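# Move the red can from turntable to coaster

## Task

Lift the red can off the turntable and set it upright on the coaster, while every other can stays standing where it is on the turntable.

## Robot and tools

Robot: two arms, left_arm and right_arm, each ending in a two-finger gripper. left_arm's fingers are rigid. right_arm's fingers can fold: only the quarter of each pad closest to the tip squeezes as commanded. Deeper toward the palm the fingers may wrap round, holding a narrow item loosely or not at all, or squeezing a wide one harder than asked, and may let go later. Pressing fingertips straight down onto a surface folds them easily unless fully closed, so a move may overrun with little sign of contact and the next grip may fail. Calibrated bases: left_arm at (-0.041, +0.473, 0) m, quat_wxyz (+1.000, 0, 0, -0.001); right_arm at (+0.008, -0.691, 0) m, quat_wxyz (+1.000, 0, 0, -0.014).

Frame: every hand pose, velocity and target is in the scene frame. Its origin sits at table-top height midway between the nominal bases; +z points up, +x points out over the table, and left_arm is on the +y side (image left/right need not match). Positions are in metres; orientations are quaternions written w, x, y, z. In gripper axes the fingers point along +z and open and close along y. end_effector_position is the point between the closed pads; the fingertips reach about 33 mm past it for gaps up to 40 mm, shrinking to 9 mm when fully open. Reported poses can be off by a few centimetres, more at long reach.

Row format (shared by execute_actions and move): one flat list of 20 numbers covering both arms, even if only one moves. First left_arm: x, y, z, qw, qx, qy, qz, then gripper position, force_limit, speed; then the same ten for right_arm. The first seven of each half are an absolute pose for that gripper in the scene frame. The gripper numbers each lie in [-1, 1]. position: +1 fully open (140 mm), pads touch near -0.8, -1 closes until blocked. force_limit sets squeeze after a slow close (about 14 N at -1, 40 N at 0, 58 N at +1); speed sets finger speed (about 30 mm/s at -1, 140 at 0, 250 at +1), and faster closes squeeze harder. Both start at +1. To leave a gripper unchanged, resend its previous three numbers; 0 is a real command.

execute_actions: actions is a list of actions; each action is a list of up to 15 rows, one per 1/30 s step, and a short action repeats its last row to fill 15 steps. cameras optionally lists camera names (cam_high, cam_low, cam_left_wrist, cam_right_wrist, or ["all"]); an empty actions list returns state plus all images. A target more than 0.6 m from the gripper's current position along any gripper axis gets the action refused for both arms. Each step the controller limits the command to 70 mm and 16 degrees from the measured pose, so a single action may fall short; the result's Hand target shows where the arm is actually being sent. The last 7 steps are often still pending when the result arrives (Kept back line), so plan from your final row's pose. To keep an arm still, resend its last reported pose and gripper numbers in every call; to keep an orientation, repeat the same quaternion rather than the drifted reported one.

move: target is one 20-number row or a list of up to 15 rows, all absolute poses; each gripper travels a straight line from its Hand target. speed is the top path speed in m/s, 0.002 to 2 (default 0.25), one value or one per target; rotation is capped at twice that in rad/s. blend (m) rounds corners in a list; 0 stops at each. stop_force (N, 10 to 80, shared by both arms) ends an arm's path when it senses that much push along its travel; use it only slowly, not with a rotating gripper, and omit it when backing off a contact. zero (default true) re-zeros force before the move. blocking=false returns early and cannot be combined with stop_force. Paths do not avoid obstacles or the other arm. The move: line reports the ending (done, off_target, moving, held, fault) and limits (paced, held). Avoid paths passing near an arm's own base.

wait: seconds 0 to 10, holding last commands. stop: brakes a running move. zoom_image: camera plus region [x0, y0, x1, y1] in image pixels, at most 504 by 504, on the newest image. finished_scene: scene is the current scene's integer number; irreversible, call it only once the can stands on the coaster unaided.

Results: object_status 0 moving, 1 blocked while opening, 2 blocked while closing (a grip), 3 reached target or pads met. Check for 2 after closing. position_measured is in counts: 3 fully open, about 75 at 100 mm, 139 at 60 mm, 200 at 20 mm, 230 pads together. Joint torques, External joint torques and Flange force (gripper axes, includes held weight, noisy) indicate contact. MOTOR HOT warns of overheating.

Avoid: dropping the can or releasing it while moving; knocking the other cans; anything leaving the table; hard hits, which cause faults (contact torque limits waist/shoulder 302, elbow 142, wrist joints 40 N m; or 144 N outside force), freezing the arm 10 s; commanding targets past a firm contact; arms touching each other; long stretched holds that overheat motors.

Each tool is called after "Request:" as name(argument=value, ...), one argument or row to a line, values as JSON.

## Session

Request:
execute_actions(
  actions=[],
)

Scene clock: 0.00 s.
left_arm: end_effector_position=(+0.3837, -0.0342, +0.3025) position_measured=3 object_status=3 end_effector_quat_wxyz=(-0.128, -0.621, +0.749, -0.192) | right_arm: end_effector_position=(+0.2435, -0.6150, +0.1481) position_measured=3 object_status=3 end_effector_quat_wxyz=(+0.112, +0.943, -0.237, +0.205)
Joint positions: left_arm=[-0.781 0.019 1.866 -0.364 0.917 2.719] | right_arm=[0.833 -0.466 2.525 -0.527 1.131 3.109]
Joint velocities: within noise
Joint torques (N m): no reading
External joint torques (N m): no reading
Flange force (N): no reading
Hand target: left_arm +0.3837, -0.0342, +0.3025; -0.128, -0.621, +0.749, -0.192 | right_arm +0.2435, -0.6150, +0.1481; +0.112, +0.943, -0.237, +0.205
Tool commands: left_gripper/position=+1.0 left_gripper/force_limit=+1.0 left_gripper/speed=+1.0 right_gripper/position=+1.0 right_gripper/force_limit=+1.0 right_gripper/speed=+1.0

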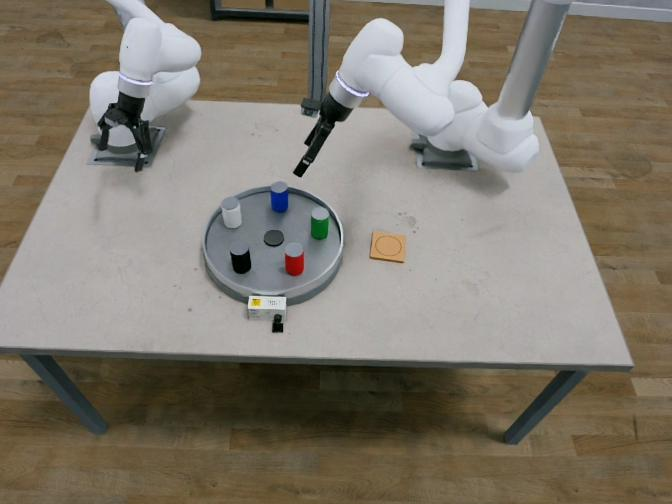

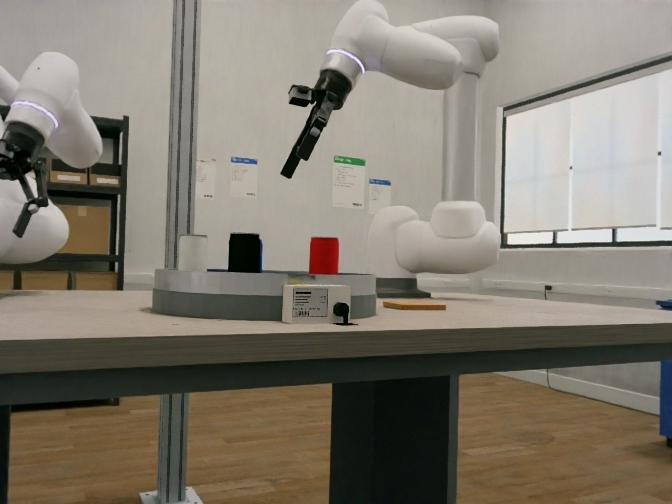

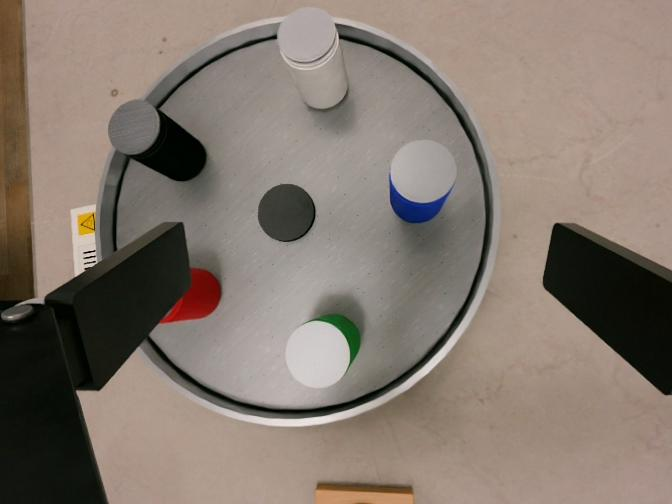

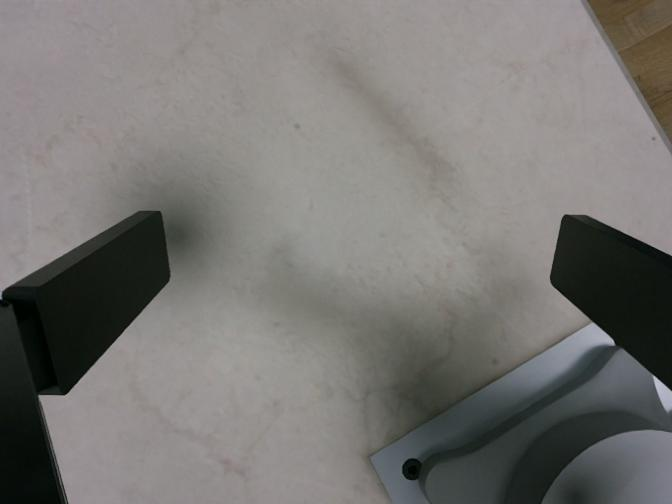

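Request:
move(
  target=[0.48,0.06,0.33,0,-0.7071,0.7071,0,1,1,1,0.2435,-0.6150,0.1481,0.112,0.943,-0.237,0.205,1,1,1],
  cameras=["cam_high","cam_low","cam_left_wrist"],
)

Scene clock: 3.07 s.
left_arm: end_effector_position=(+0.4800, +0.0600, +0.3300) position_measured=3 object_status=3 end_effector_quat_wxyz=(+0.000, +0.707, -0.707, +0.000) | right_arm: end_effector_position=(+0.2435, -0.6150, +0.1481) position_measured=3 object_status=3 end_effector_quat_wxyz=(+0.112, +0.943, -0.237, +0.205)
Joint positions: left_arm=[-0.72 0.185 1.564 0 1.392 2.419] | right_arm=[0.832 -0.467 2.525 -0.526 1.131 3.106]
Joint torques (N m): left_arm=[1.48 -61.98 -40.08 4.39 -0.2 -0.13] | right_arm=[2.17 9.36 -36.88 2.31 0.11 -0.19]
External joint torques (N m): left_arm=[-1.59 2.57 -0.83 -0.24 0.16 0.13] | right_arm=[-2.13 0.93 0.64 -0.13 0.16 0.19]
Flange force (N): left_arm=[5.2 -3.0 -0.8] | right_arm=[6.9 0.3 5.8]
Hand target: left_arm +0.4800, +0.0600, +0.3300; +0.000, +0.707, -0.707, +0.000 | right_arm +0.2435, -0.6150, +0.1481; +0.112, +0.943, -0.237, +0.205
Off the commanded pose: left_arm 0.000 m, 0 deg | right_arm 0.000 m, 0 deg.
move: done
Images, in order (width x height): cam_high 672x504, cam_low 672x504, cam_left_wrist 672x504.

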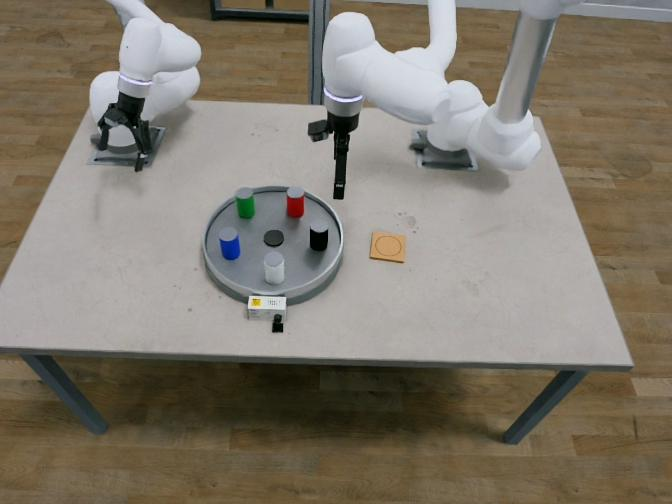

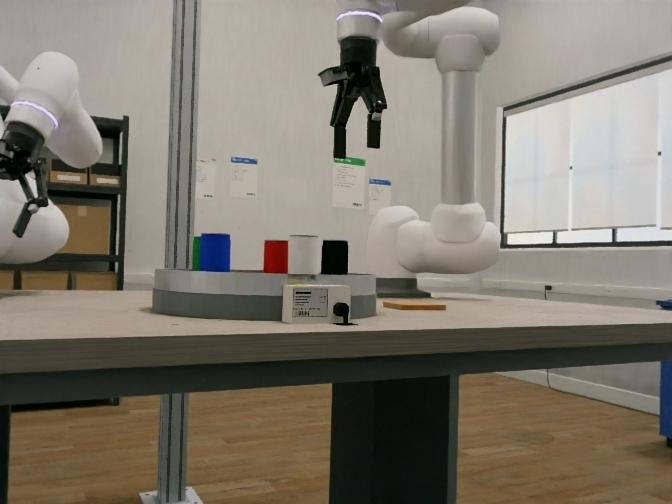

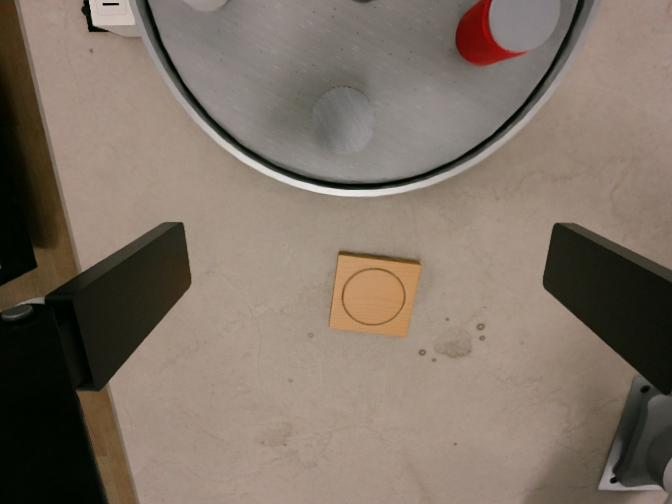

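Request:
wait(
  seconds=0.5,
  cameras=["cam_left_wrist"],
)

Request:
wait(
  seconds=2,
  cameras=["cam_left_wrist","cam_high"],
)

Scene clock: 4.33 s.
left_arm: end_effector_position=(+0.4800, +0.0600, +0.3300) position_measured=3 object_status=3 end_effector_quat_wxyz=(+0.000, +0.707, -0.707, +0.000) | right_arm: end_effector_position=(+0.2435, -0.6150, +0.1481) position_measured=3 object_status=3 end_effector_quat_wxyz=(+0.112, +0.943, -0.237, +0.205)
Joint positions: left_arm=[-0.72 0.185 1.564 0 1.392 2.419] | right_arm=[0.832 -0.467 2.525 -0.526 1.131 3.106]
Joint torques (N m): left_arm=[1.66 -61.71 -40.34 4.43 -0.21 -0.08] | right_arm=[2.7 9.15 -36.87 2.27 0.22 -0.07]
External joint torques (N m): left_arm=[-1.64 1.9 -0.65 -0.26 0.18 0.08] | right_arm=[-2.68 1.35 0.59 -0.09 0.04 0.07]
Flange force (N): left_arm=[4.4 -1.8 -0.7] | right_arm=[9.6 -0.1 7.7]
Hand target: left_arm +0.4800, +0.0600, +0.3300; +0.000, +0.707, -0.707, +0.000 | right_arm +0.2435, -0.6150, +0.1481; +0.112, +0.943, -0.237, +0.205
Tool commands: left_gripper/position=+1.0 left_gripper/force_limit=+1.0 left_gripper/speed=+1.0 right_gripper/position=+1.0 right_gripper/force_limit=+1.0 right_gripper/speed=+1.0
Off the commanded pose: left_arm 0.000 m, 0 deg | right_arm 0.000 m, 0 deg.
wait: 0.50 s; at rest from the start
Images, in order (width x height): cam_left_wrist 672x504.

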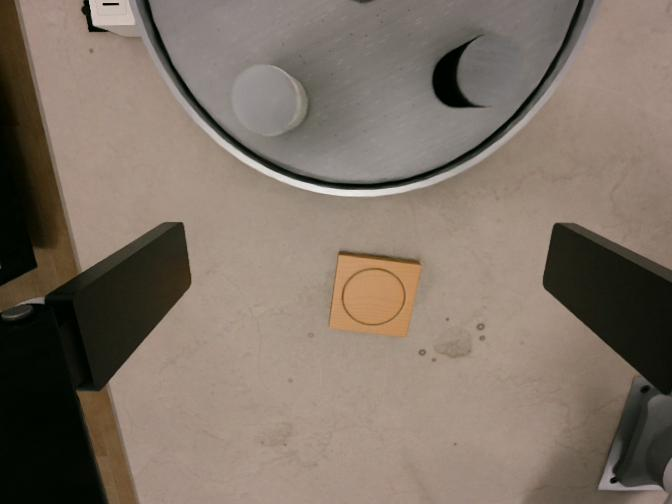

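Scene clock: 6.33 s.
left_arm: end_effector_position=(+0.4800, +0.0600, +0.3300) position_measured=3 object_status=3 end_effector_quat_wxyz=(+0.000, +0.707, -0.707, +0.000) | right_arm: end_effector_position=(+0.2435, -0.6150, +0.1481) position_measured=3 object_status=3 end_effector_quat_wxyz=(+0.112, +0.943, -0.237, +0.205)
Joint positions: left_arm=[-0.72 0.185 1.564 0 1.392 2.419] | right_arm=[0.832 -0.467 2.525 -0.526 1.131 3.106]
Joint torques (N m): left_arm=[1.59 -61.9 -40.25 4.43 -0.2 -0.13] | right_arm=[2.27 9.49 -36.86 2.28 0.08 -0.1]
External joint torques (N m): left_arm=[-1.51 1.57 -0.84 -0.24 0.17 0.13] | right_arm=[-2.28 1.25 0.5 -0.1 0.18 0.11]
Flange force (N): left_arm=[4.1 -1.9 -1.1] | right_arm=[7.8 -0.3 6.2]
Hand target: left_arm +0.4800, +0.0600, +0.3300; +0.000, +0.707, -0.707, +0.000 | right_arm +0.2435, -0.6150, +0.1481; +0.112, +0.943, -0.237, +0.205
Tool commands: left_gripper/position=+1.0 left_gripper/force_limit=+1.0 left_gripper/speed=+1.0 right_gripper/position=+1.0 right_gripper/force_limit=+1.0 right_gripper/speed=+1.0
Off the commanded pose: left_arm 0.000 m, 0 deg | right_arm 0.000 m, 0 deg.
wait: 2.00 s; at rest by 0.17 s
Images, in order (width x height): cam_high 672x504, cam_left_wrist 672x504.

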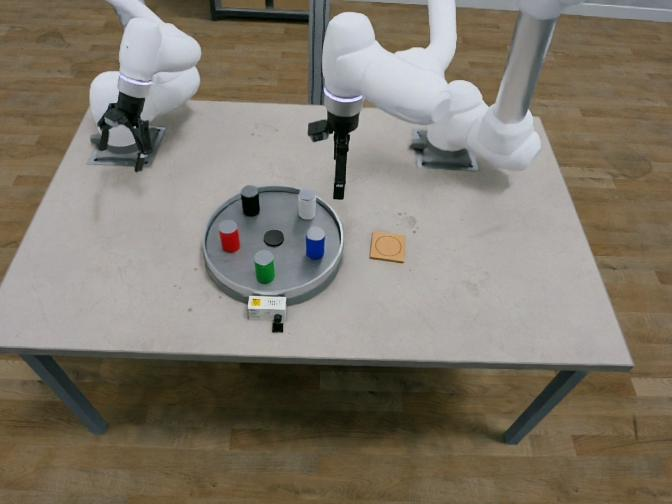

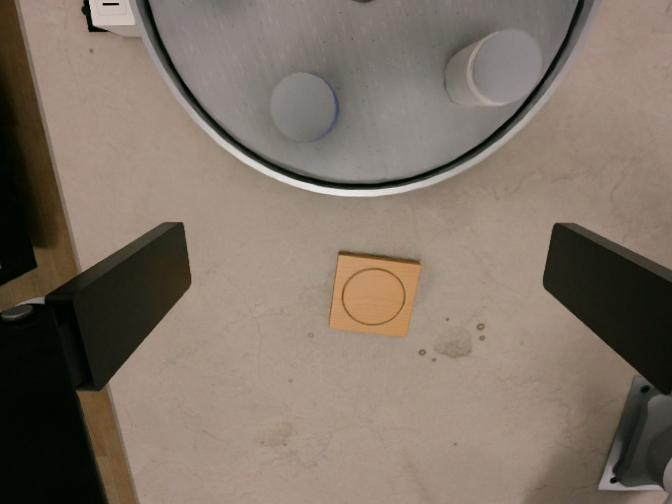

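Request:
wait(
  seconds=0.1,
  cameras=["cam_high","cam_low","cam_left_wrist"],
)

Request:
zoom_image(
  camera="cam_low",
  region=[260, 230, 380, 330],
)

Request:
zoom_image(
  camera="cam_high",
  region=[190, 170, 420, 342],
)

Scene clock: 6.83 s.
left_arm: end_effector_position=(+0.4800, +0.0600, +0.3300) position_measured=3 object_status=3 end_effector_quat_wxyz=(+0.000, +0.707, -0.707, +0.000) | right_arm: end_effector_position=(+0.2435, -0.6150, +0.1481) position_measured=3 object_status=3 end_effector_quat_wxyz=(+0.112, +0.943, -0.237, +0.205)
Joint positions: left_arm=[-0.72 0.185 1.564 0 1.392 2.419] | right_arm=[0.832 -0.467 2.525 -0.526 1.131 3.106]
Joint torques (N m): left_arm=[1.47 -61.66 -40.29 4.42 -0.22 -0.14] | right_arm=[2.46 9.07 -36.63 2.31 0.13 -0.07]
External joint torques (N m): left_arm=[-1.46 1.88 -0.77 -0.23 0.18 0.14] | right_arm=[-2.51 1.41 0.39 -0.13 0.14 0.08]
Flange force (N): left_arm=[4.3 -2.2 -0.9] | right_arm=[8.9 -0.5 6.9]
Hand target: left_arm +0.4800, +0.0600, +0.3300; +0.000, +0.707, -0.707, +0.000 | right_arm +0.2435, -0.6150, +0.1481; +0.112, +0.943, -0.237, +0.205
Tool commands: left_gripper/position=+1.0 left_gripper/force_limit=+1.0 left_gripper/speed=+1.0 right_gripper/position=+1.0 right_gripper/force_limit=+1.0 right_gripper/speed=+1.0
Off the commanded pose: left_arm 0.000 m, 0 deg | right_arm 0.000 m, 0 deg.
wait: 0.10 s; at rest from the start
Images, in order (width x height): cam_high 672x504, cam_low 672x504, cam_left_wrist 672x504.

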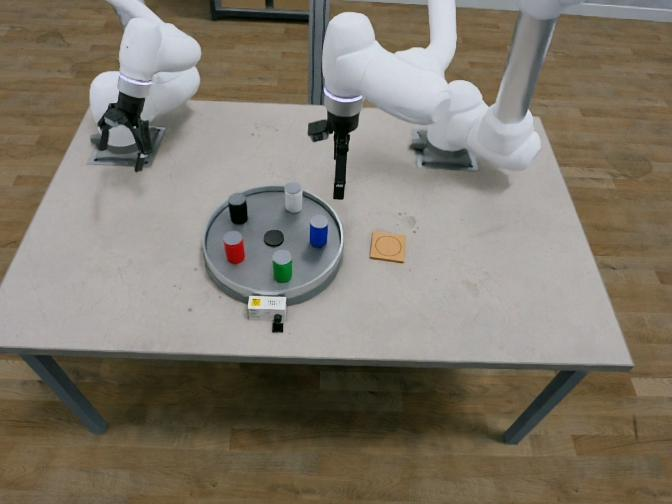

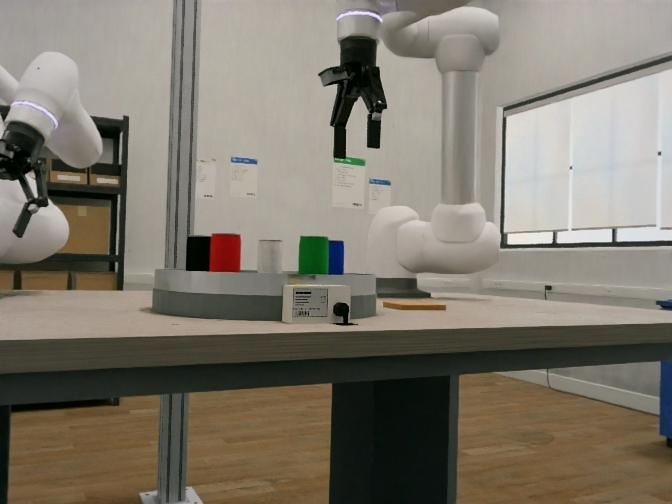

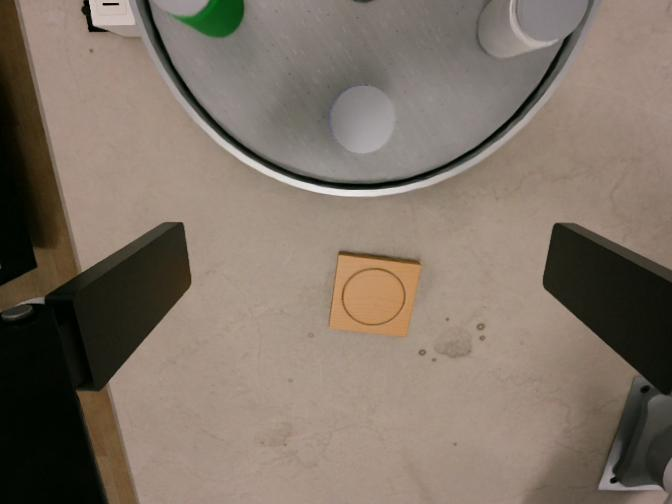

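Scaled by 4.200.

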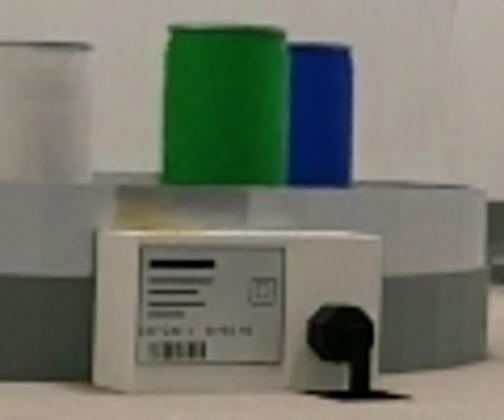

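Scaled by 2.191.

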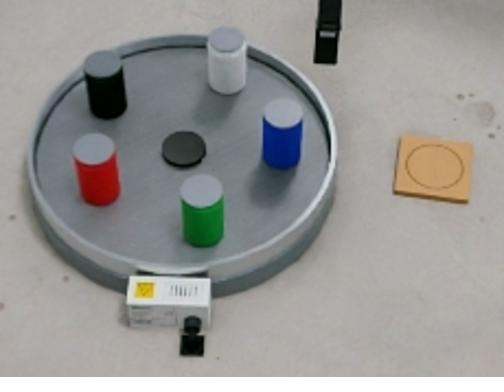

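Request:
move(
  target=[0.48,-0.16,0.33,0,-0.7071,0.7071,0,1,1,1,0.2435,-0.6150,0.1481,0.112,0.943,-0.237,0.205,1,1,1],
  cameras=["cam_left_wrist","cam_high"],
)

Request:
move(
  target=[0.48,-0.16,0.25,0,-0.7071,0.7071,0,1,1,1,0.2435,-0.6150,0.1481,0.112,0.943,-0.237,0.205,1,1,1],
  cameras=["cam_left_wrist","cam_low"],
)

Scene clock: 10.20 s.
left_arm: end_effector_position=(+0.4800, -0.1600, +0.3300) position_measured=3 object_status=3 end_effector_quat_wxyz=(+0.000, +0.707, -0.707, +0.000) | right_arm: end_effector_position=(+0.2435, -0.6150, +0.1481) position_measured=3 object_status=3 end_effector_quat_wxyz=(+0.112, +0.943, -0.237, +0.205)
Joint positions: left_arm=[-0.922 0.438 1.225 0 1.478 2.217] | right_arm=[0.832 -0.467 2.525 -0.526 1.131 3.106]
Joint torques (N m): left_arm=[1.74 -88.15 -40.98 4.48 -0.21 -0.12] | right_arm=[2.8 9.12 -36.9 2.27 0.1 -0.05]
External joint torques (N m): left_arm=[-1.61 3.16 -0.49 -0.25 0.17 0.12] | right_arm=[-2.68 1.19 0.67 -0.09 0.17 0.06]
Flange force (N): left_arm=[6.3 -2.8 -0.6] | right_arm=[9.5 0.6 7.3]
Hand target: left_arm +0.4800, -0.1600, +0.3300; +0.000, +0.707, -0.707, +0.000 | right_arm +0.2435, -0.6150, +0.1481; +0.112, +0.943, -0.237, +0.205
Off the commanded pose: left_arm 0.000 m, 0 deg | right_arm 0.000 m, 0 deg.
move: done
Images, in order (width x height): cam_high 672x504, cam_left_wrist 672x504.

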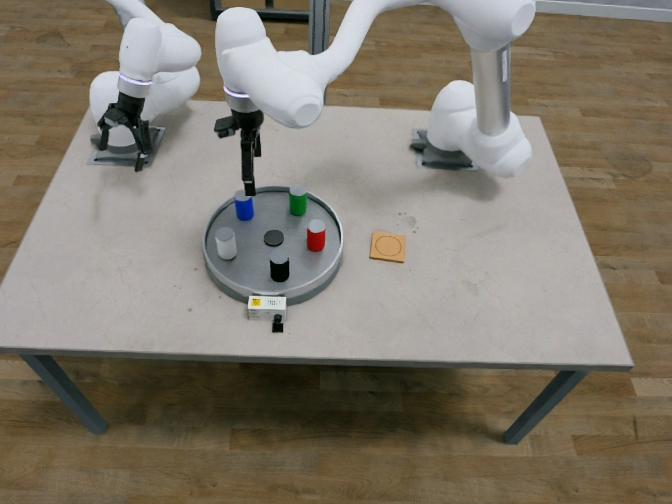

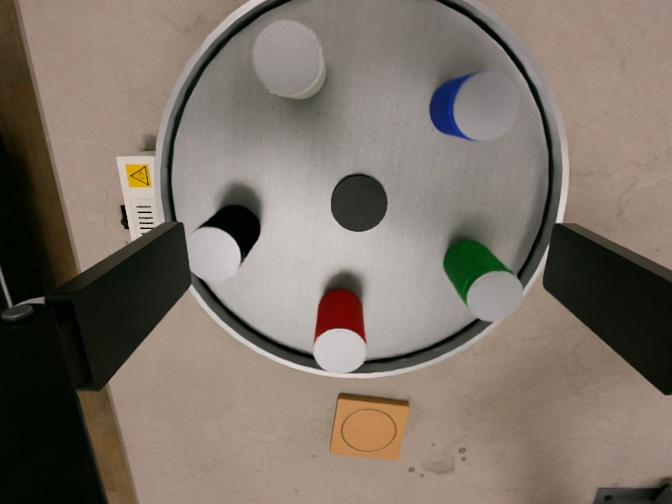

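Scene clock: 11.00 s.
left_arm: end_effector_position=(+0.4800, -0.1600, +0.2501) position_measured=3 object_status=3 end_effector_quat_wxyz=(+0.000, +0.707, -0.707, +0.000) | right_arm: end_effector_position=(+0.2435, -0.6150, +0.1481) position_measured=3 object_status=3 end_effector_quat_wxyz=(+0.112, +0.943, -0.237, +0.205)
Joint positions: left_arm=[-0.922 0.459 1.339 0 1.344 2.217] | right_arm=[0.832 -0.467 2.525 -0.526 1.131 3.106]
Joint torques (N m): left_arm=[1.76 -87.96 -39.67 4.38 -0.2 -0.13] | right_arm=[2.01 9.18 -37.05 2.36 0.17 -0.1]
External joint torques (N m): left_arm=[-1.71 1.2 -1.22 -0.21 0.15 0.13] | right_arm=[-2.06 1.32 0.87 -0.19 0.11 0.1]
Flange force (N): left_arm=[5.0 -1.6 -1.3] | right_arm=[6.7 -0.5 6.7]
Hand target: left_arm +0.4800, -0.1600, +0.2500; +0.000, +0.707, -0.707, +0.000 | right_arm +0.2435, -0.6150, +0.1481; +0.112, +0.943, -0.237, +0.205
Off the commanded pose: left_arm 0.000 m, 0 deg | right_arm 0.000 m, 0 deg.
move: done
Images, in order (width x height): cam_low 672x504, cam_left_wrist 672x504.

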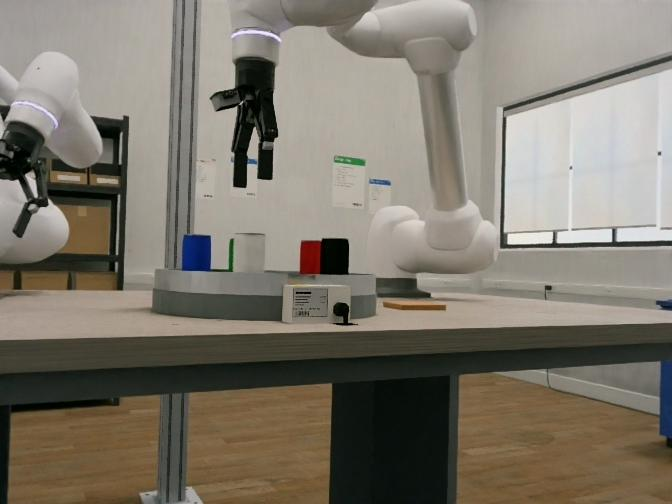

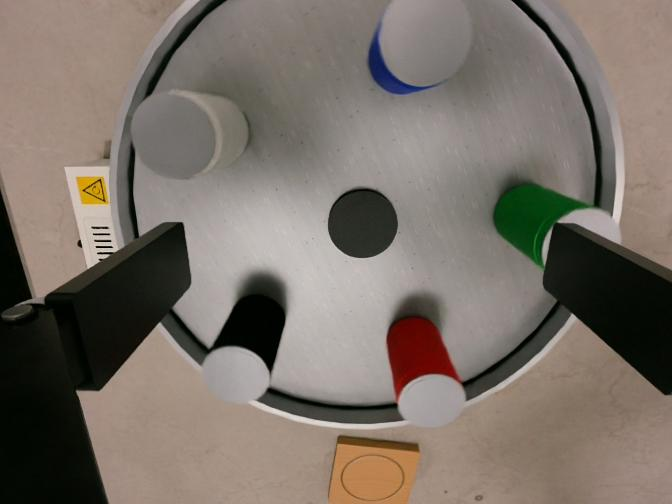

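Request:
move(
  target=[
    [0.36,-0.147,0.22,0,-0.7071,0.7071,0,1,1,1,0.2435,-0.6150,0.1481,0.112,0.943,-0.237,0.205,1,1,1],
    [0.36,-0.147,0.125,0,-0.7071,0.7071,0,1,1,1,0.2435,-0.6150,0.1481,0.112,0.943,-0.237,0.205,1,1,1],
  ],
  speed=0.15,
  cameras=["cam_left_wrist","cam_low","cam_high"],
)

Request:
wait(
  seconds=0.9,
  cameras=["cam_left_wrist","cam_high"],
)

Request:
wait(
  seconds=0.3,
  cameras=["cam_left_wrist","cam_high"],
)

Scene clock: 15.57 s.
left_arm: end_effector_position=(+0.3600, -0.1470, +0.1251) position_measured=3 object_status=3 end_effector_quat_wxyz=(+0.000, +0.707, -0.707, +0.000) | right_arm: end_effector_position=(+0.2435, -0.6150, +0.1481) position_measured=3 object_status=3 end_effector_quat_wxyz=(+0.112, +0.943, -0.237, +0.205)
Joint positions: left_arm=[-1.041 0.407 1.657 0 1.078 2.098] | right_arm=[0.832 -0.467 2.525 -0.526 1.131 3.106]
Joint torques (N m): left_arm=[1.75 -78.6 -35.86 3.97 -0.19 -0.12] | right_arm=[2 9.79 -36.89 2.31 0.25 -0.1]
External joint torques (N m): left_arm=[-1.79 1.46 -0.85 -0.23 0.15 0.12] | right_arm=[-2.04 0.85 0.58 -0.13 0.01 0.1]
Flange force (N): left_arm=[4.5 -0.2 0.1] | right_arm=[7.1 0.4 6.0]
Hand target: left_arm +0.3600, -0.1470, +0.1250; +0.000, +0.707, -0.707, +0.000 | right_arm +0.2435, -0.6150, +0.1481; +0.112, +0.943, -0.237, +0.205
Off the commanded pose: left_arm 0.000 m, 0 deg | right_arm 0.000 m, 0 deg.
move: done
Images, in order (width x height): cam_high 672x504, cam_low 672x504, cam_left_wrist 672x504.

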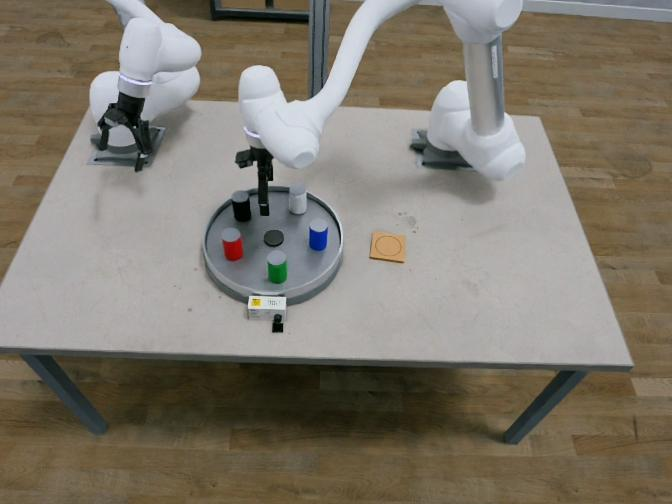

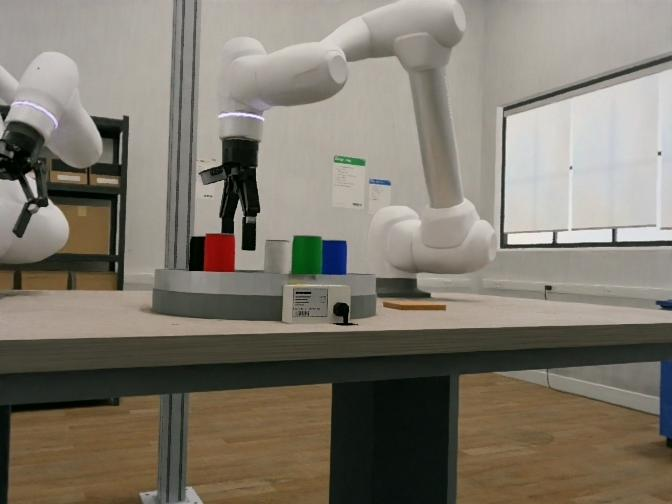

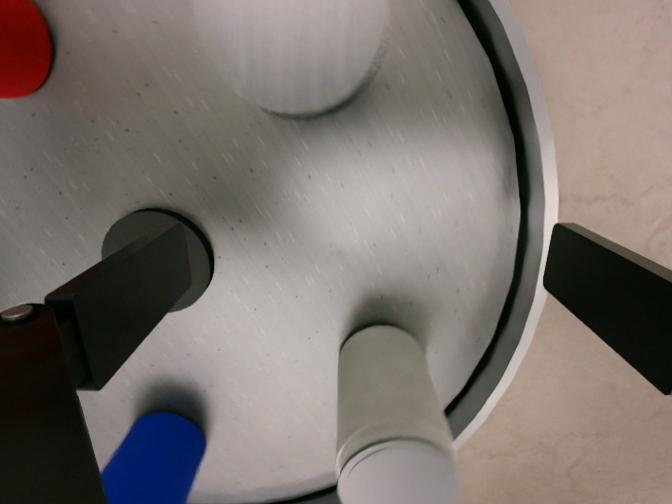

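Scene clock: 16.47 s.
left_arm: end_effector_position=(+0.3600, -0.1470, +0.1250) position_measured=3 object_status=3 end_effector_quat_wxyz=(+0.000, +0.707, -0.707, +0.000) | right_arm: end_effector_position=(+0.2435, -0.6150, +0.1481) position_measured=3 object_status=3 end_effector_quat_wxyz=(+0.112, +0.943, -0.237, +0.205)
Joint positions: left_arm=[-1.041 0.407 1.657 0 1.078 2.098] | right_arm=[0.832 -0.467 2.525 -0.526 1.131 3.106]
Joint torques (N m): left_arm=[1.32 -79.38 -36.03 3.98 -0.22 -0.09] | right_arm=[2.27 9.5 -37 2.34 0.14 -0.08]
External joint torques (N m): left_arm=[-1.32 1.67 -0.8 -0.22 0.17 0.09] | right_arm=[-2.25 1.08 0.9 -0.16 0.13 0.09]
Flange force (N): left_arm=[4.4 -0.9 0.3] | right_arm=[7.6 0.5 6.8]
Hand target: left_arm +0.3600, -0.1470, +0.1250; +0.000, +0.707, -0.707, +0.000 | right_arm +0.2435, -0.6150, +0.1481; +0.112, +0.943, -0.237, +0.205
Tool commands: left_gripper/position=+1.0 left_gripper/force_limit=+1.0 left_gripper/speed=+1.0 right_gripper/position=+1.0 right_gripper/force_limit=+1.0 right_gripper/speed=+1.0
Off the commanded pose: left_arm 0.000 m, 0 deg | right_arm 0.000 m, 0 deg.
wait: 0.90 s; at rest by 0.17 s
Images, in order (width x height): cam_high 672x504, cam_left_wrist 672x504.

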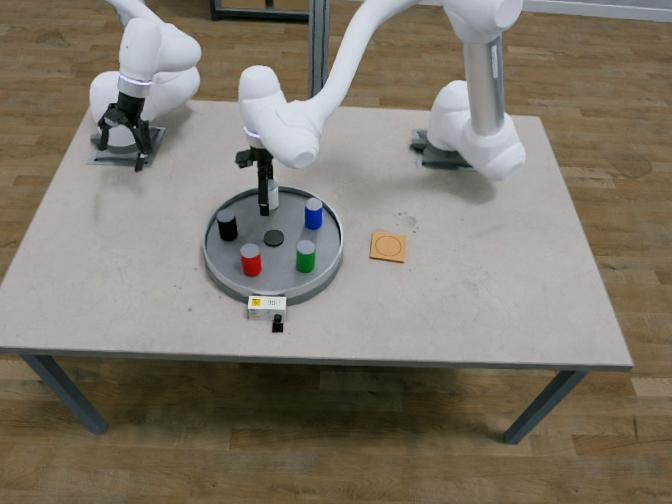

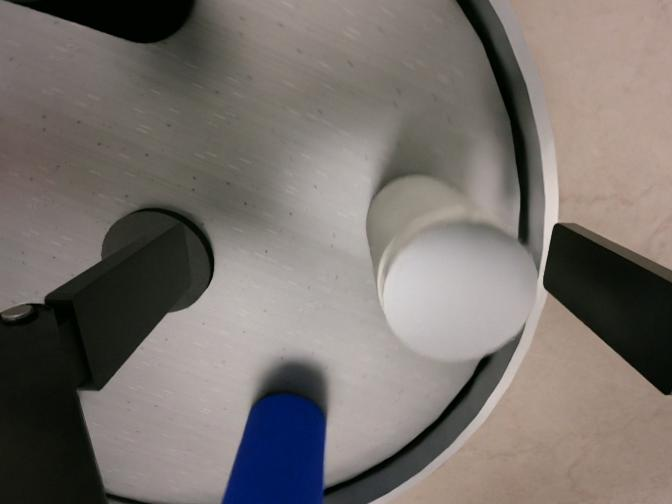

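Scene clock: 16.77 s.
left_arm: end_effector_position=(+0.3600, -0.1470, +0.1250) position_measured=3 object_status=3 end_effector_quat_wxyz=(+0.000, +0.707, -0.707, +0.000) | right_arm: end_effector_position=(+0.2435, -0.6150, +0.1481) position_measured=3 object_status=3 end_effector_quat_wxyz=(+0.112, +0.943, -0.237, +0.205)
Joint positions: left_arm=[-1.041 0.407 1.657 0 1.078 2.098] | right_arm=[0.832 -0.467 2.525 -0.526 1.131 3.106]
Joint torques (N m): left_arm=[1.56 -79.4 -36.13 3.97 -0.19 -0.09] | right_arm=[2.17 9.62 -36.99 2.24 0.2 -0.16]
External joint torques (N m): left_arm=[-1.43 1.48 -0.84 -0.2 0.14 0.09] | right_arm=[-2.21 0.87 0.63 -0.06 0.06 0.16]
Flange force (N): left_arm=[4.3 -0.6 0.2] | right_arm=[7.4 0.5 6.2]
Hand target: left_arm +0.3600, -0.1470, +0.1250; +0.000, +0.707, -0.707, +0.000 | right_arm +0.2435, -0.6150, +0.1481; +0.112, +0.943, -0.237, +0.205
Tool commands: left_gripper/position=+1.0 left_gripper/force_limit=+1.0 left_gripper/speed=+1.0 right_gripper/position=+1.0 right_gripper/force_limit=+1.0 right_gripper/speed=+1.0
Off the commanded pose: left_arm 0.000 m, 0 deg | right_arm 0.000 m, 0 deg.
wait: 0.30 s; at rest by 0.17 s
Images, in order (width x height): cam_high 672x504, cam_left_wrist 672x504.

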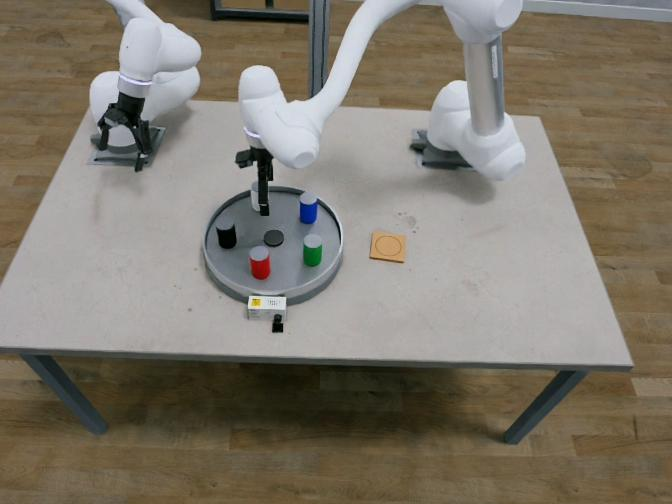

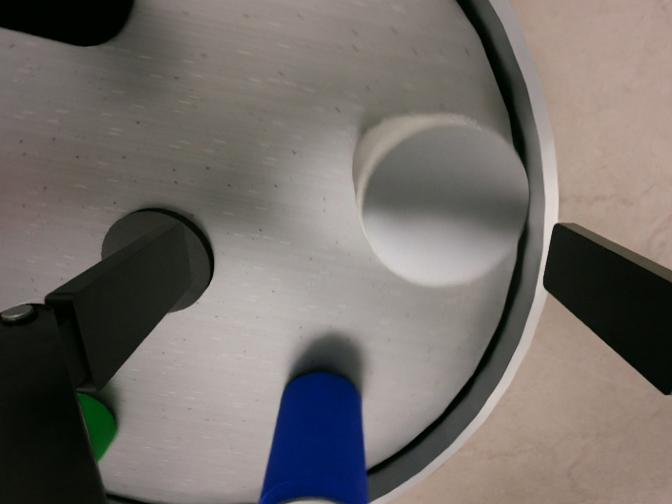

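Request:
move(
  target=[0.336,-0.135,0.125,0,-0.7071,0.7071,0,1,1,1,0.2435,-0.6150,0.1481,0.112,0.943,-0.237,0.205,1,1,1],
  speed=0.1,
)

Scene clock: 19.00 s.
left_arm: end_effector_position=(+0.3360, -0.1350, +0.1250) position_measured=3 object_status=3 end_effector_quat_wxyz=(+0.000, +0.707, -0.707, +0.000) | right_arm: end_effector_position=(+0.2435, -0.6150, +0.1481) position_measured=3 object_status=3 end_effector_quat_wxyz=(+0.112, +0.943, -0.237, +0.205)
Joint positions: left_arm=[-1.061 0.374 1.705 0 1.062 2.078] | right_arm=[0.832 -0.467 2.525 -0.526 1.131 3.106]
Joint torques (N m): left_arm=[1.44 -75.69 -35.63 3.93 -0.23 -0.08] | right_arm=[1.93 9.2 -36.74 2.28 0.19 -0.08]
External joint torques (N m): left_arm=[-1.5 1.91 -0.78 -0.22 0.17 0.08] | right_arm=[-1.99 1.52 0.44 -0.09 0.08 0.09]
Flange force (N): left_arm=[4.8 -0.6 0.5] | right_arm=[6.8 -1.4 6.1]
Hand target: left_arm +0.3360, -0.1350, +0.1250; +0.000, +0.707, -0.707, +0.000 | right_arm +0.2435, -0.6150, +0.1481; +0.112, +0.943, -0.237, +0.205
Off the commanded pose: left_arm 0.000 m, 0 deg | right_arm 0.000 m, 0 deg.
move: done

Request:
wait(
  seconds=2.6,
  cameras=["cam_left_wrist"],
)

Scene clock: 21.70 s.
left_arm: end_effector_position=(+0.3360, -0.1350, +0.1250) position_measured=3 object_status=3 end_effector_quat_wxyz=(+0.000, +0.707, -0.707, +0.000) | right_arm: end_effector_position=(+0.2435, -0.6150, +0.1481) position_measured=3 object_status=3 end_effector_quat_wxyz=(+0.112, +0.943, -0.237, +0.205)
Joint positions: left_arm=[-1.061 0.374 1.705 0 1.062 2.078] | right_arm=[0.832 -0.467 2.525 -0.526 1.131 3.106]
Joint torques (N m): left_arm=[1.79 -76.13 -35.72 3.97 -0.19 -0.13] | right_arm=[2.89 9.38 -36.65 2.24 0.07 -0.17]
External joint torques (N m): left_arm=[-1.71 1.77 -0.83 -0.23 0.15 0.13] | right_arm=[-2.89 1.3 0.45 -0.07 0.2 0.17]
Flange force (N): left_arm=[4.8 -0.4 0.4] | right_arm=[10.0 0.1 7.4]
Hand target: left_arm +0.3360, -0.1350, +0.1250; +0.000, +0.707, -0.707, +0.000 | right_arm +0.2435, -0.6150, +0.1481; +0.112, +0.943, -0.237, +0.205
Tool commands: left_gripper/position=+1.0 left_gripper/force_limit=+1.0 left_gripper/speed=+1.0 right_gripper/position=+1.0 right_gripper/force_limit=+1.0 right_gripper/speed=+1.0
Off the commanded pose: left_arm 0.000 m, 0 deg | right_arm 0.000 m, 0 deg.
wait: 2.60 s; at rest by 0.07 s
Images, in order (width x height): cam_left_wrist 672x504.

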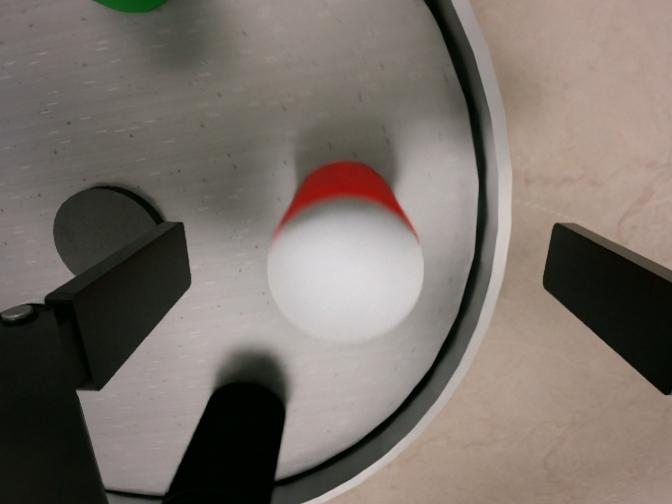

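Request:
move(
  target=[0.343,-0.135,0.125,0,-0.7071,0.7071,0,0.15,-0.3,0,0.2435,-0.6150,0.1481,0.112,0.943,-0.237,0.205,1,1,1],
  speed=0.1,
  cameras=["cam_left_wrist"],
)

Scene clock: 23.30 s.
left_arm: end_effector_position=(+0.3430, -0.1350, +0.1250) position_measured=110 object_status=0 end_effector_quat_wxyz=(+0.000, +0.707, -0.707, +0.000) | right_arm: end_effector_position=(+0.2435, -0.6150, +0.1481) position_measured=3 object_status=3 end_effector_quat_wxyz=(+0.112, +0.943, -0.237, +0.205)
Joint positions: left_arm=[-1.053 0.379 1.697 0 1.065 2.086] | right_arm=[0.832 -0.467 2.525 -0.526 1.131 3.106]
Joint torques (N m): left_arm=[1.87 -76.73 -35.85 3.96 -0.22 -0.12] | right_arm=[2.19 8.93 -36.72 2.31 0.15 -0.07]
External joint torques (N m): left_arm=[-1.89 2.29 -0.6 -0.24 0.17 0.12] | right_arm=[-2.16 1.43 0.37 -0.12 0.12 0.08]
Flange force (N): left_arm=[5.1 -0.3 1.0] | right_arm=[7.6 -1.0 6.2]
Hand target: left_arm +0.3430, -0.1350, +0.1250; +0.000, +0.707, -0.707, +0.000 | right_arm +0.2435, -0.6150, +0.1481; +0.112, +0.943, -0.237, +0.205
Off the commanded pose: left_arm 0.000 m, 0 deg | right_arm 0.000 m, 0 deg.
move: done
Images, in order (width x height): cam_left_wrist 672x504.

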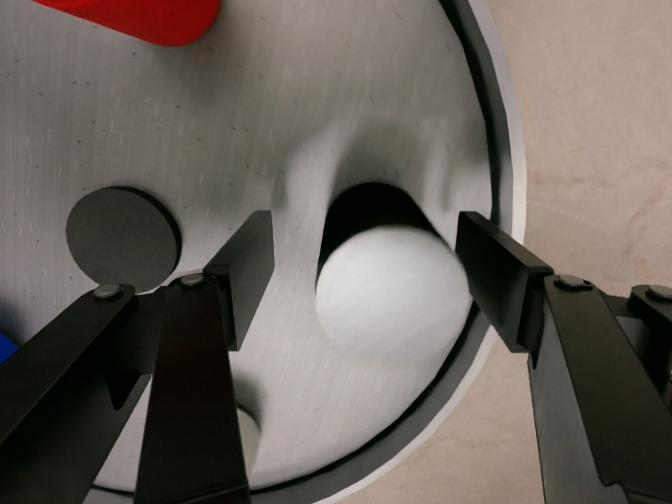

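Request:
wait(
  seconds=5.3,
  cameras=["cam_left_wrist"],
)

Scene clock: 29.37 s.
left_arm: end_effector_position=(+0.3430, -0.1350, +0.1250) position_measured=110 object_status=3 end_effector_quat_wxyz=(+0.000, +0.707, -0.707, +0.000) | right_arm: end_effector_position=(+0.2435, -0.6150, +0.1481) position_measured=3 object_status=3 end_effector_quat_wxyz=(+0.112, +0.943, -0.237, +0.205)
Joint positions: left_arm=[-1.053 0.379 1.697 0 1.065 2.086] | right_arm=[0.832 -0.467 2.525 -0.526 1.131 3.106]
Joint torques (N m): left_arm=[1.84 -76.58 -35.83 3.96 -0.22 -0.13] | right_arm=[2.28 8.99 -36.83 2.37 0.15 -0.11]
External joint torques (N m): left_arm=[-1.84 1.93 -0.73 -0.23 0.17 0.13] | right_arm=[-2.19 1.5 0.64 -0.19 0.12 0.11]
Flange force (N): left_arm=[4.9 -0.3 0.6] | right_arm=[7.3 -1.0 6.7]
Hand target: left_arm +0.3430, -0.1350, +0.1250; +0.000, +0.707, -0.707, +0.000 | right_arm +0.2435, -0.6150, +0.1481; +0.112, +0.943, -0.237, +0.205
Tool commands: left_gripper/position=+0.15 left_gripper/force_limit=-0.3 left_gripper/speed=+0.0 right_gripper/position=+1.0 right_gripper/force_limit=+1.0 right_gripper/speed=+1.0
Off the commanded pose: left_arm 0.000 m, 0 deg | right_arm 0.000 m, 0 deg.
wait: 5.30 s; at rest from the start
Images, in order (width x height): cam_left_wrist 672x504.

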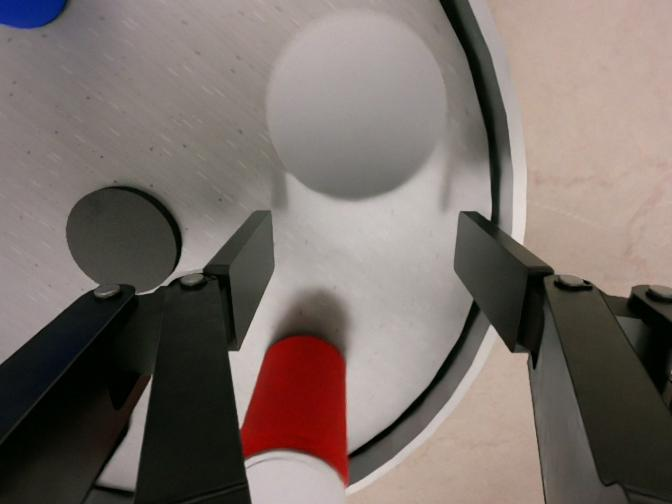

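Request:
wait(
  seconds=0.75,
  cameras=["cam_left_wrist"],
)

Scene clock: 31.60 s.
left_arm: end_effector_position=(+0.3430, -0.1350, +0.1250) position_measured=110 object_status=3 end_effector_quat_wxyz=(+0.000, +0.707, -0.707, +0.000) | right_arm: end_effector_position=(+0.2435, -0.6150, +0.1481) position_measured=3 object_status=3 end_effector_quat_wxyz=(+0.112, +0.943, -0.237, +0.205)
Joint positions: left_arm=[-1.053 0.379 1.697 0 1.065 2.086] | right_arm=[0.832 -0.467 2.525 -0.526 1.131 3.106]
Joint torques (N m): left_arm=[1.72 -76.53 -35.66 3.96 -0.23 -0.12] | right_arm=[2.23 8.72 -37.13 2.29 0.2 -0.05]
External joint torques (N m): left_arm=[-1.68 1.72 -0.91 -0.22 0.18 0.12] | right_arm=[-2.24 1.84 0.79 -0.11 0.06 0.06]
Flange force (N): left_arm=[4.9 -0.5 0.2] | right_arm=[7.6 -1.6 7.6]
Hand target: left_arm +0.3430, -0.1350, +0.1250; +0.000, +0.707, -0.707, +0.000 | right_arm +0.2435, -0.6150, +0.1481; +0.112, +0.943, -0.237, +0.205
Tool commands: left_gripper/position=+0.15 left_gripper/force_limit=-0.3 left_gripper/speed=+0.0 right_gripper/position=+1.0 right_gripper/force_limit=+1.0 right_gripper/speed=+1.0
Off the commanded pose: left_arm 0.000 m, 0 deg | right_arm 0.000 m, 0 deg.
wait: 0.77 s; at rest from the start
Images, in order (width x height): cam_left_wrist 672x504.

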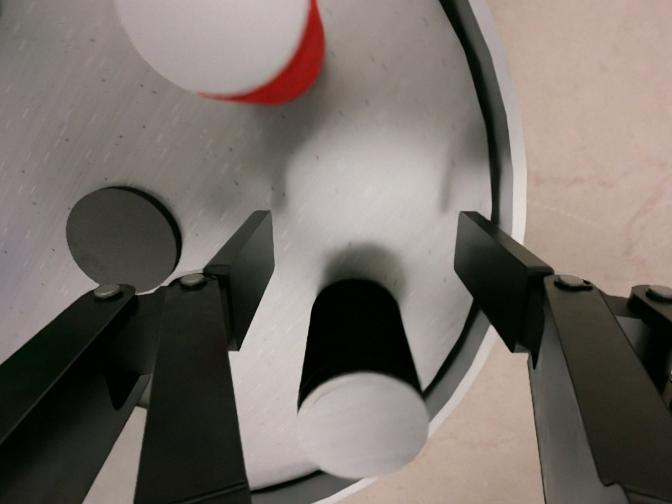

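Request:
wait(
  seconds=5,
)

Scene clock: 37.50 s.
left_arm: end_effector_position=(+0.3430, -0.1350, +0.1250) position_measured=110 object_status=3 end_effector_quat_wxyz=(+0.000, +0.707, -0.707, +0.000) | right_arm: end_effector_position=(+0.2435, -0.6150, +0.1481) position_measured=3 object_status=3 end_effector_quat_wxyz=(+0.112, +0.943, -0.237, +0.205)
Joint positions: left_arm=[-1.053 0.379 1.697 0 1.065 2.086] | right_arm=[0.832 -0.467 2.525 -0.526 1.131 3.106]
Joint torques (N m): left_arm=[1.6 -76.9 -35.68 3.96 -0.22 -0.12] | right_arm=[2.38 10 -37 2.26 0.15 -0.12]
External joint torques (N m): left_arm=[-1.63 2.74 -0.77 -0.24 0.17 0.12] | right_arm=[-2.34 0.5 0.66 -0.08 0.1 0.12]
Flange force (N): left_arm=[5.8 -1.2 1.2] | right_arm=[8.1 1.8 6.0]
Hand target: left_arm +0.3430, -0.1350, +0.1250; +0.000, +0.707, -0.707, +0.000 | right_arm +0.2435, -0.6150, +0.1481; +0.112, +0.943, -0.237, +0.205
Tool commands: left_gripper/position=+0.15 left_gripper/force_limit=-0.3 left_gripper/speed=+0.0 right_gripper/position=+1.0 right_gripper/force_limit=+1.0 right_gripper/speed=+1.0
Off the commanded pose: left_arm 0.000 m, 0 deg | right_arm 0.000 m, 0 deg.
wait: 5.00 s; at rest from the start

Request:
wait(
  seconds=1.38,
)

Request:
execute_actions(
  actions=[
    [[0.343,-0.135,0.125,0,-0.7071,0.7071,0,-1,-0.3,-0.2,0.2435,-0.6150,0.1481,0.112,0.943,-0.237,0.205,1,1,1]],
  ],
  cameras=["cam_left_wrist"],
)

Scene clock: 39.13 s.
left_arm: end_effector_position=(+0.3430, -0.1350, +0.1250) position_measured=110 object_status=3 end_effector_quat_wxyz=(+0.000, +0.707, -0.707, +0.000) | right_arm: end_effector_position=(+0.2435, -0.6150, +0.1481) position_measured=3 object_status=3 end_effector_quat_wxyz=(+0.112, +0.943, -0.237, +0.205)
Joint positions: left_arm=[-1.053 0.379 1.697 0 1.065 2.086] | right_arm=[0.832 -0.467 2.525 -0.526 1.131 3.106]
Joint torques (N m): left_arm=[1.4 -76.69 -35.81 3.94 -0.21 -0.09] | right_arm=[2.66 9.19 -36.87 2.28 0.11 -0.11]
External joint torques (N m): left_arm=[-1.26 1.69 -0.77 -0.21 0.17 0.09] | right_arm=[-2.69 1.48 0.7 -0.11 0.16 0.12]
Flange force (N): left_arm=[4.3 -0.8 0.4] | right_arm=[9.2 -0.3 7.7]
Hand target: left_arm +0.3430, -0.1350, +0.1250; +0.000, +0.707, -0.707, +0.000 | right_arm +0.2435, -0.6150, +0.1481; +0.112, +0.943, -0.237, +0.205
Tool commands: left_gripper/position=+0.15 left_gripper/force_limit=-0.3 left_gripper/speed=+0.0 right_gripper/position=+1.0 right_gripper/force_limit=+1.0 right_gripper/speed=+1.0
Off the commanded pose: left_arm 0.000 m, 0 deg | right_arm 0.000 m, 0 deg.
wait: 1.40 s; at rest from the start

Scene clock: 39.40 s.
left_arm: end_effector_position=(+0.3430, -0.1350, +0.1250) position_measured=145 object_status=0 end_effector_quat_wxyz=(+0.000, +0.707, -0.707, +0.000) | right_arm: end_effector_position=(+0.2435, -0.6150, +0.1481) position_measured=3 object_status=3 end_effector_quat_wxyz=(+0.112, +0.943, -0.237, +0.205)
Joint positions: left_arm=[-1.053 0.379 1.697 0 1.065 2.086] | right_arm=[0.832 -0.467 2.525 -0.526 1.131 3.106]
Joint torques (N m): left_arm=[1.78 -75.66 -35.18 3.93 -0.1 -0.09] | right_arm=[1.56 9.36 -37.05 2.27 0.06 -0.15]
External joint torques (N m): left_arm=[-1.78 0.71 -1.5 -0.19 0.02 0.09] | right_arm=[-1.49 1.17 0.82 -0.08 0.21 0.15]
Flange force (N): left_arm=[4.7 -0.2 -0.8] | right_arm=[4.2 -0.7 4.8]
Hand target: left_arm +0.3430, -0.1350, +0.1250; +0.000, +0.707, -0.707, +0.000 | right_arm +0.2435, -0.6150, +0.1481; +0.112, +0.943, -0.237, +0.205
Off the commanded pose: left_arm 0.000 m, 0 deg | right_arm 0.000 m, 0 deg.
Kept back: 7 steps.
Step readings (end_effector_position of left_arm | right_arm):
0: (+0.3430, -0.1350, +0.1250) | (+0.2435, -0.6150, +0.1481)
1: (+0.3430, -0.1350, +0.1250) | (+0.2435, -0.6150, +0.1481)
2: (+0.3430, -0.1350, +0.1250) | (+0.2435, -0.6150, +0.1481)
4: (+0.3430, -0.1350, +0.1250) | (+0.2435, -0.6150, +0.1481)
Images, in order (width x height): cam_left_wrist 672x504.

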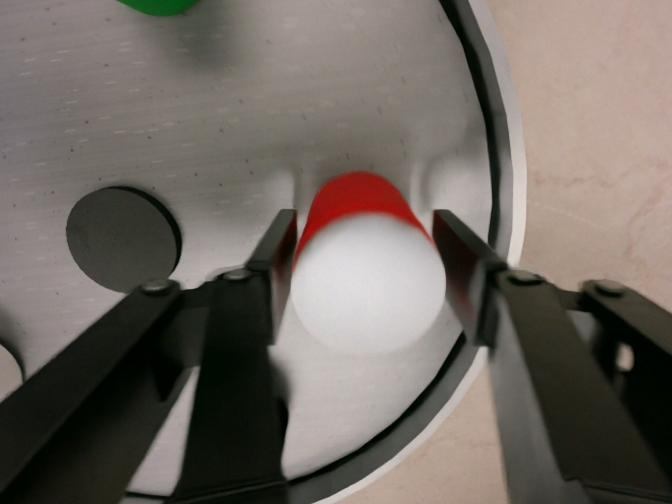

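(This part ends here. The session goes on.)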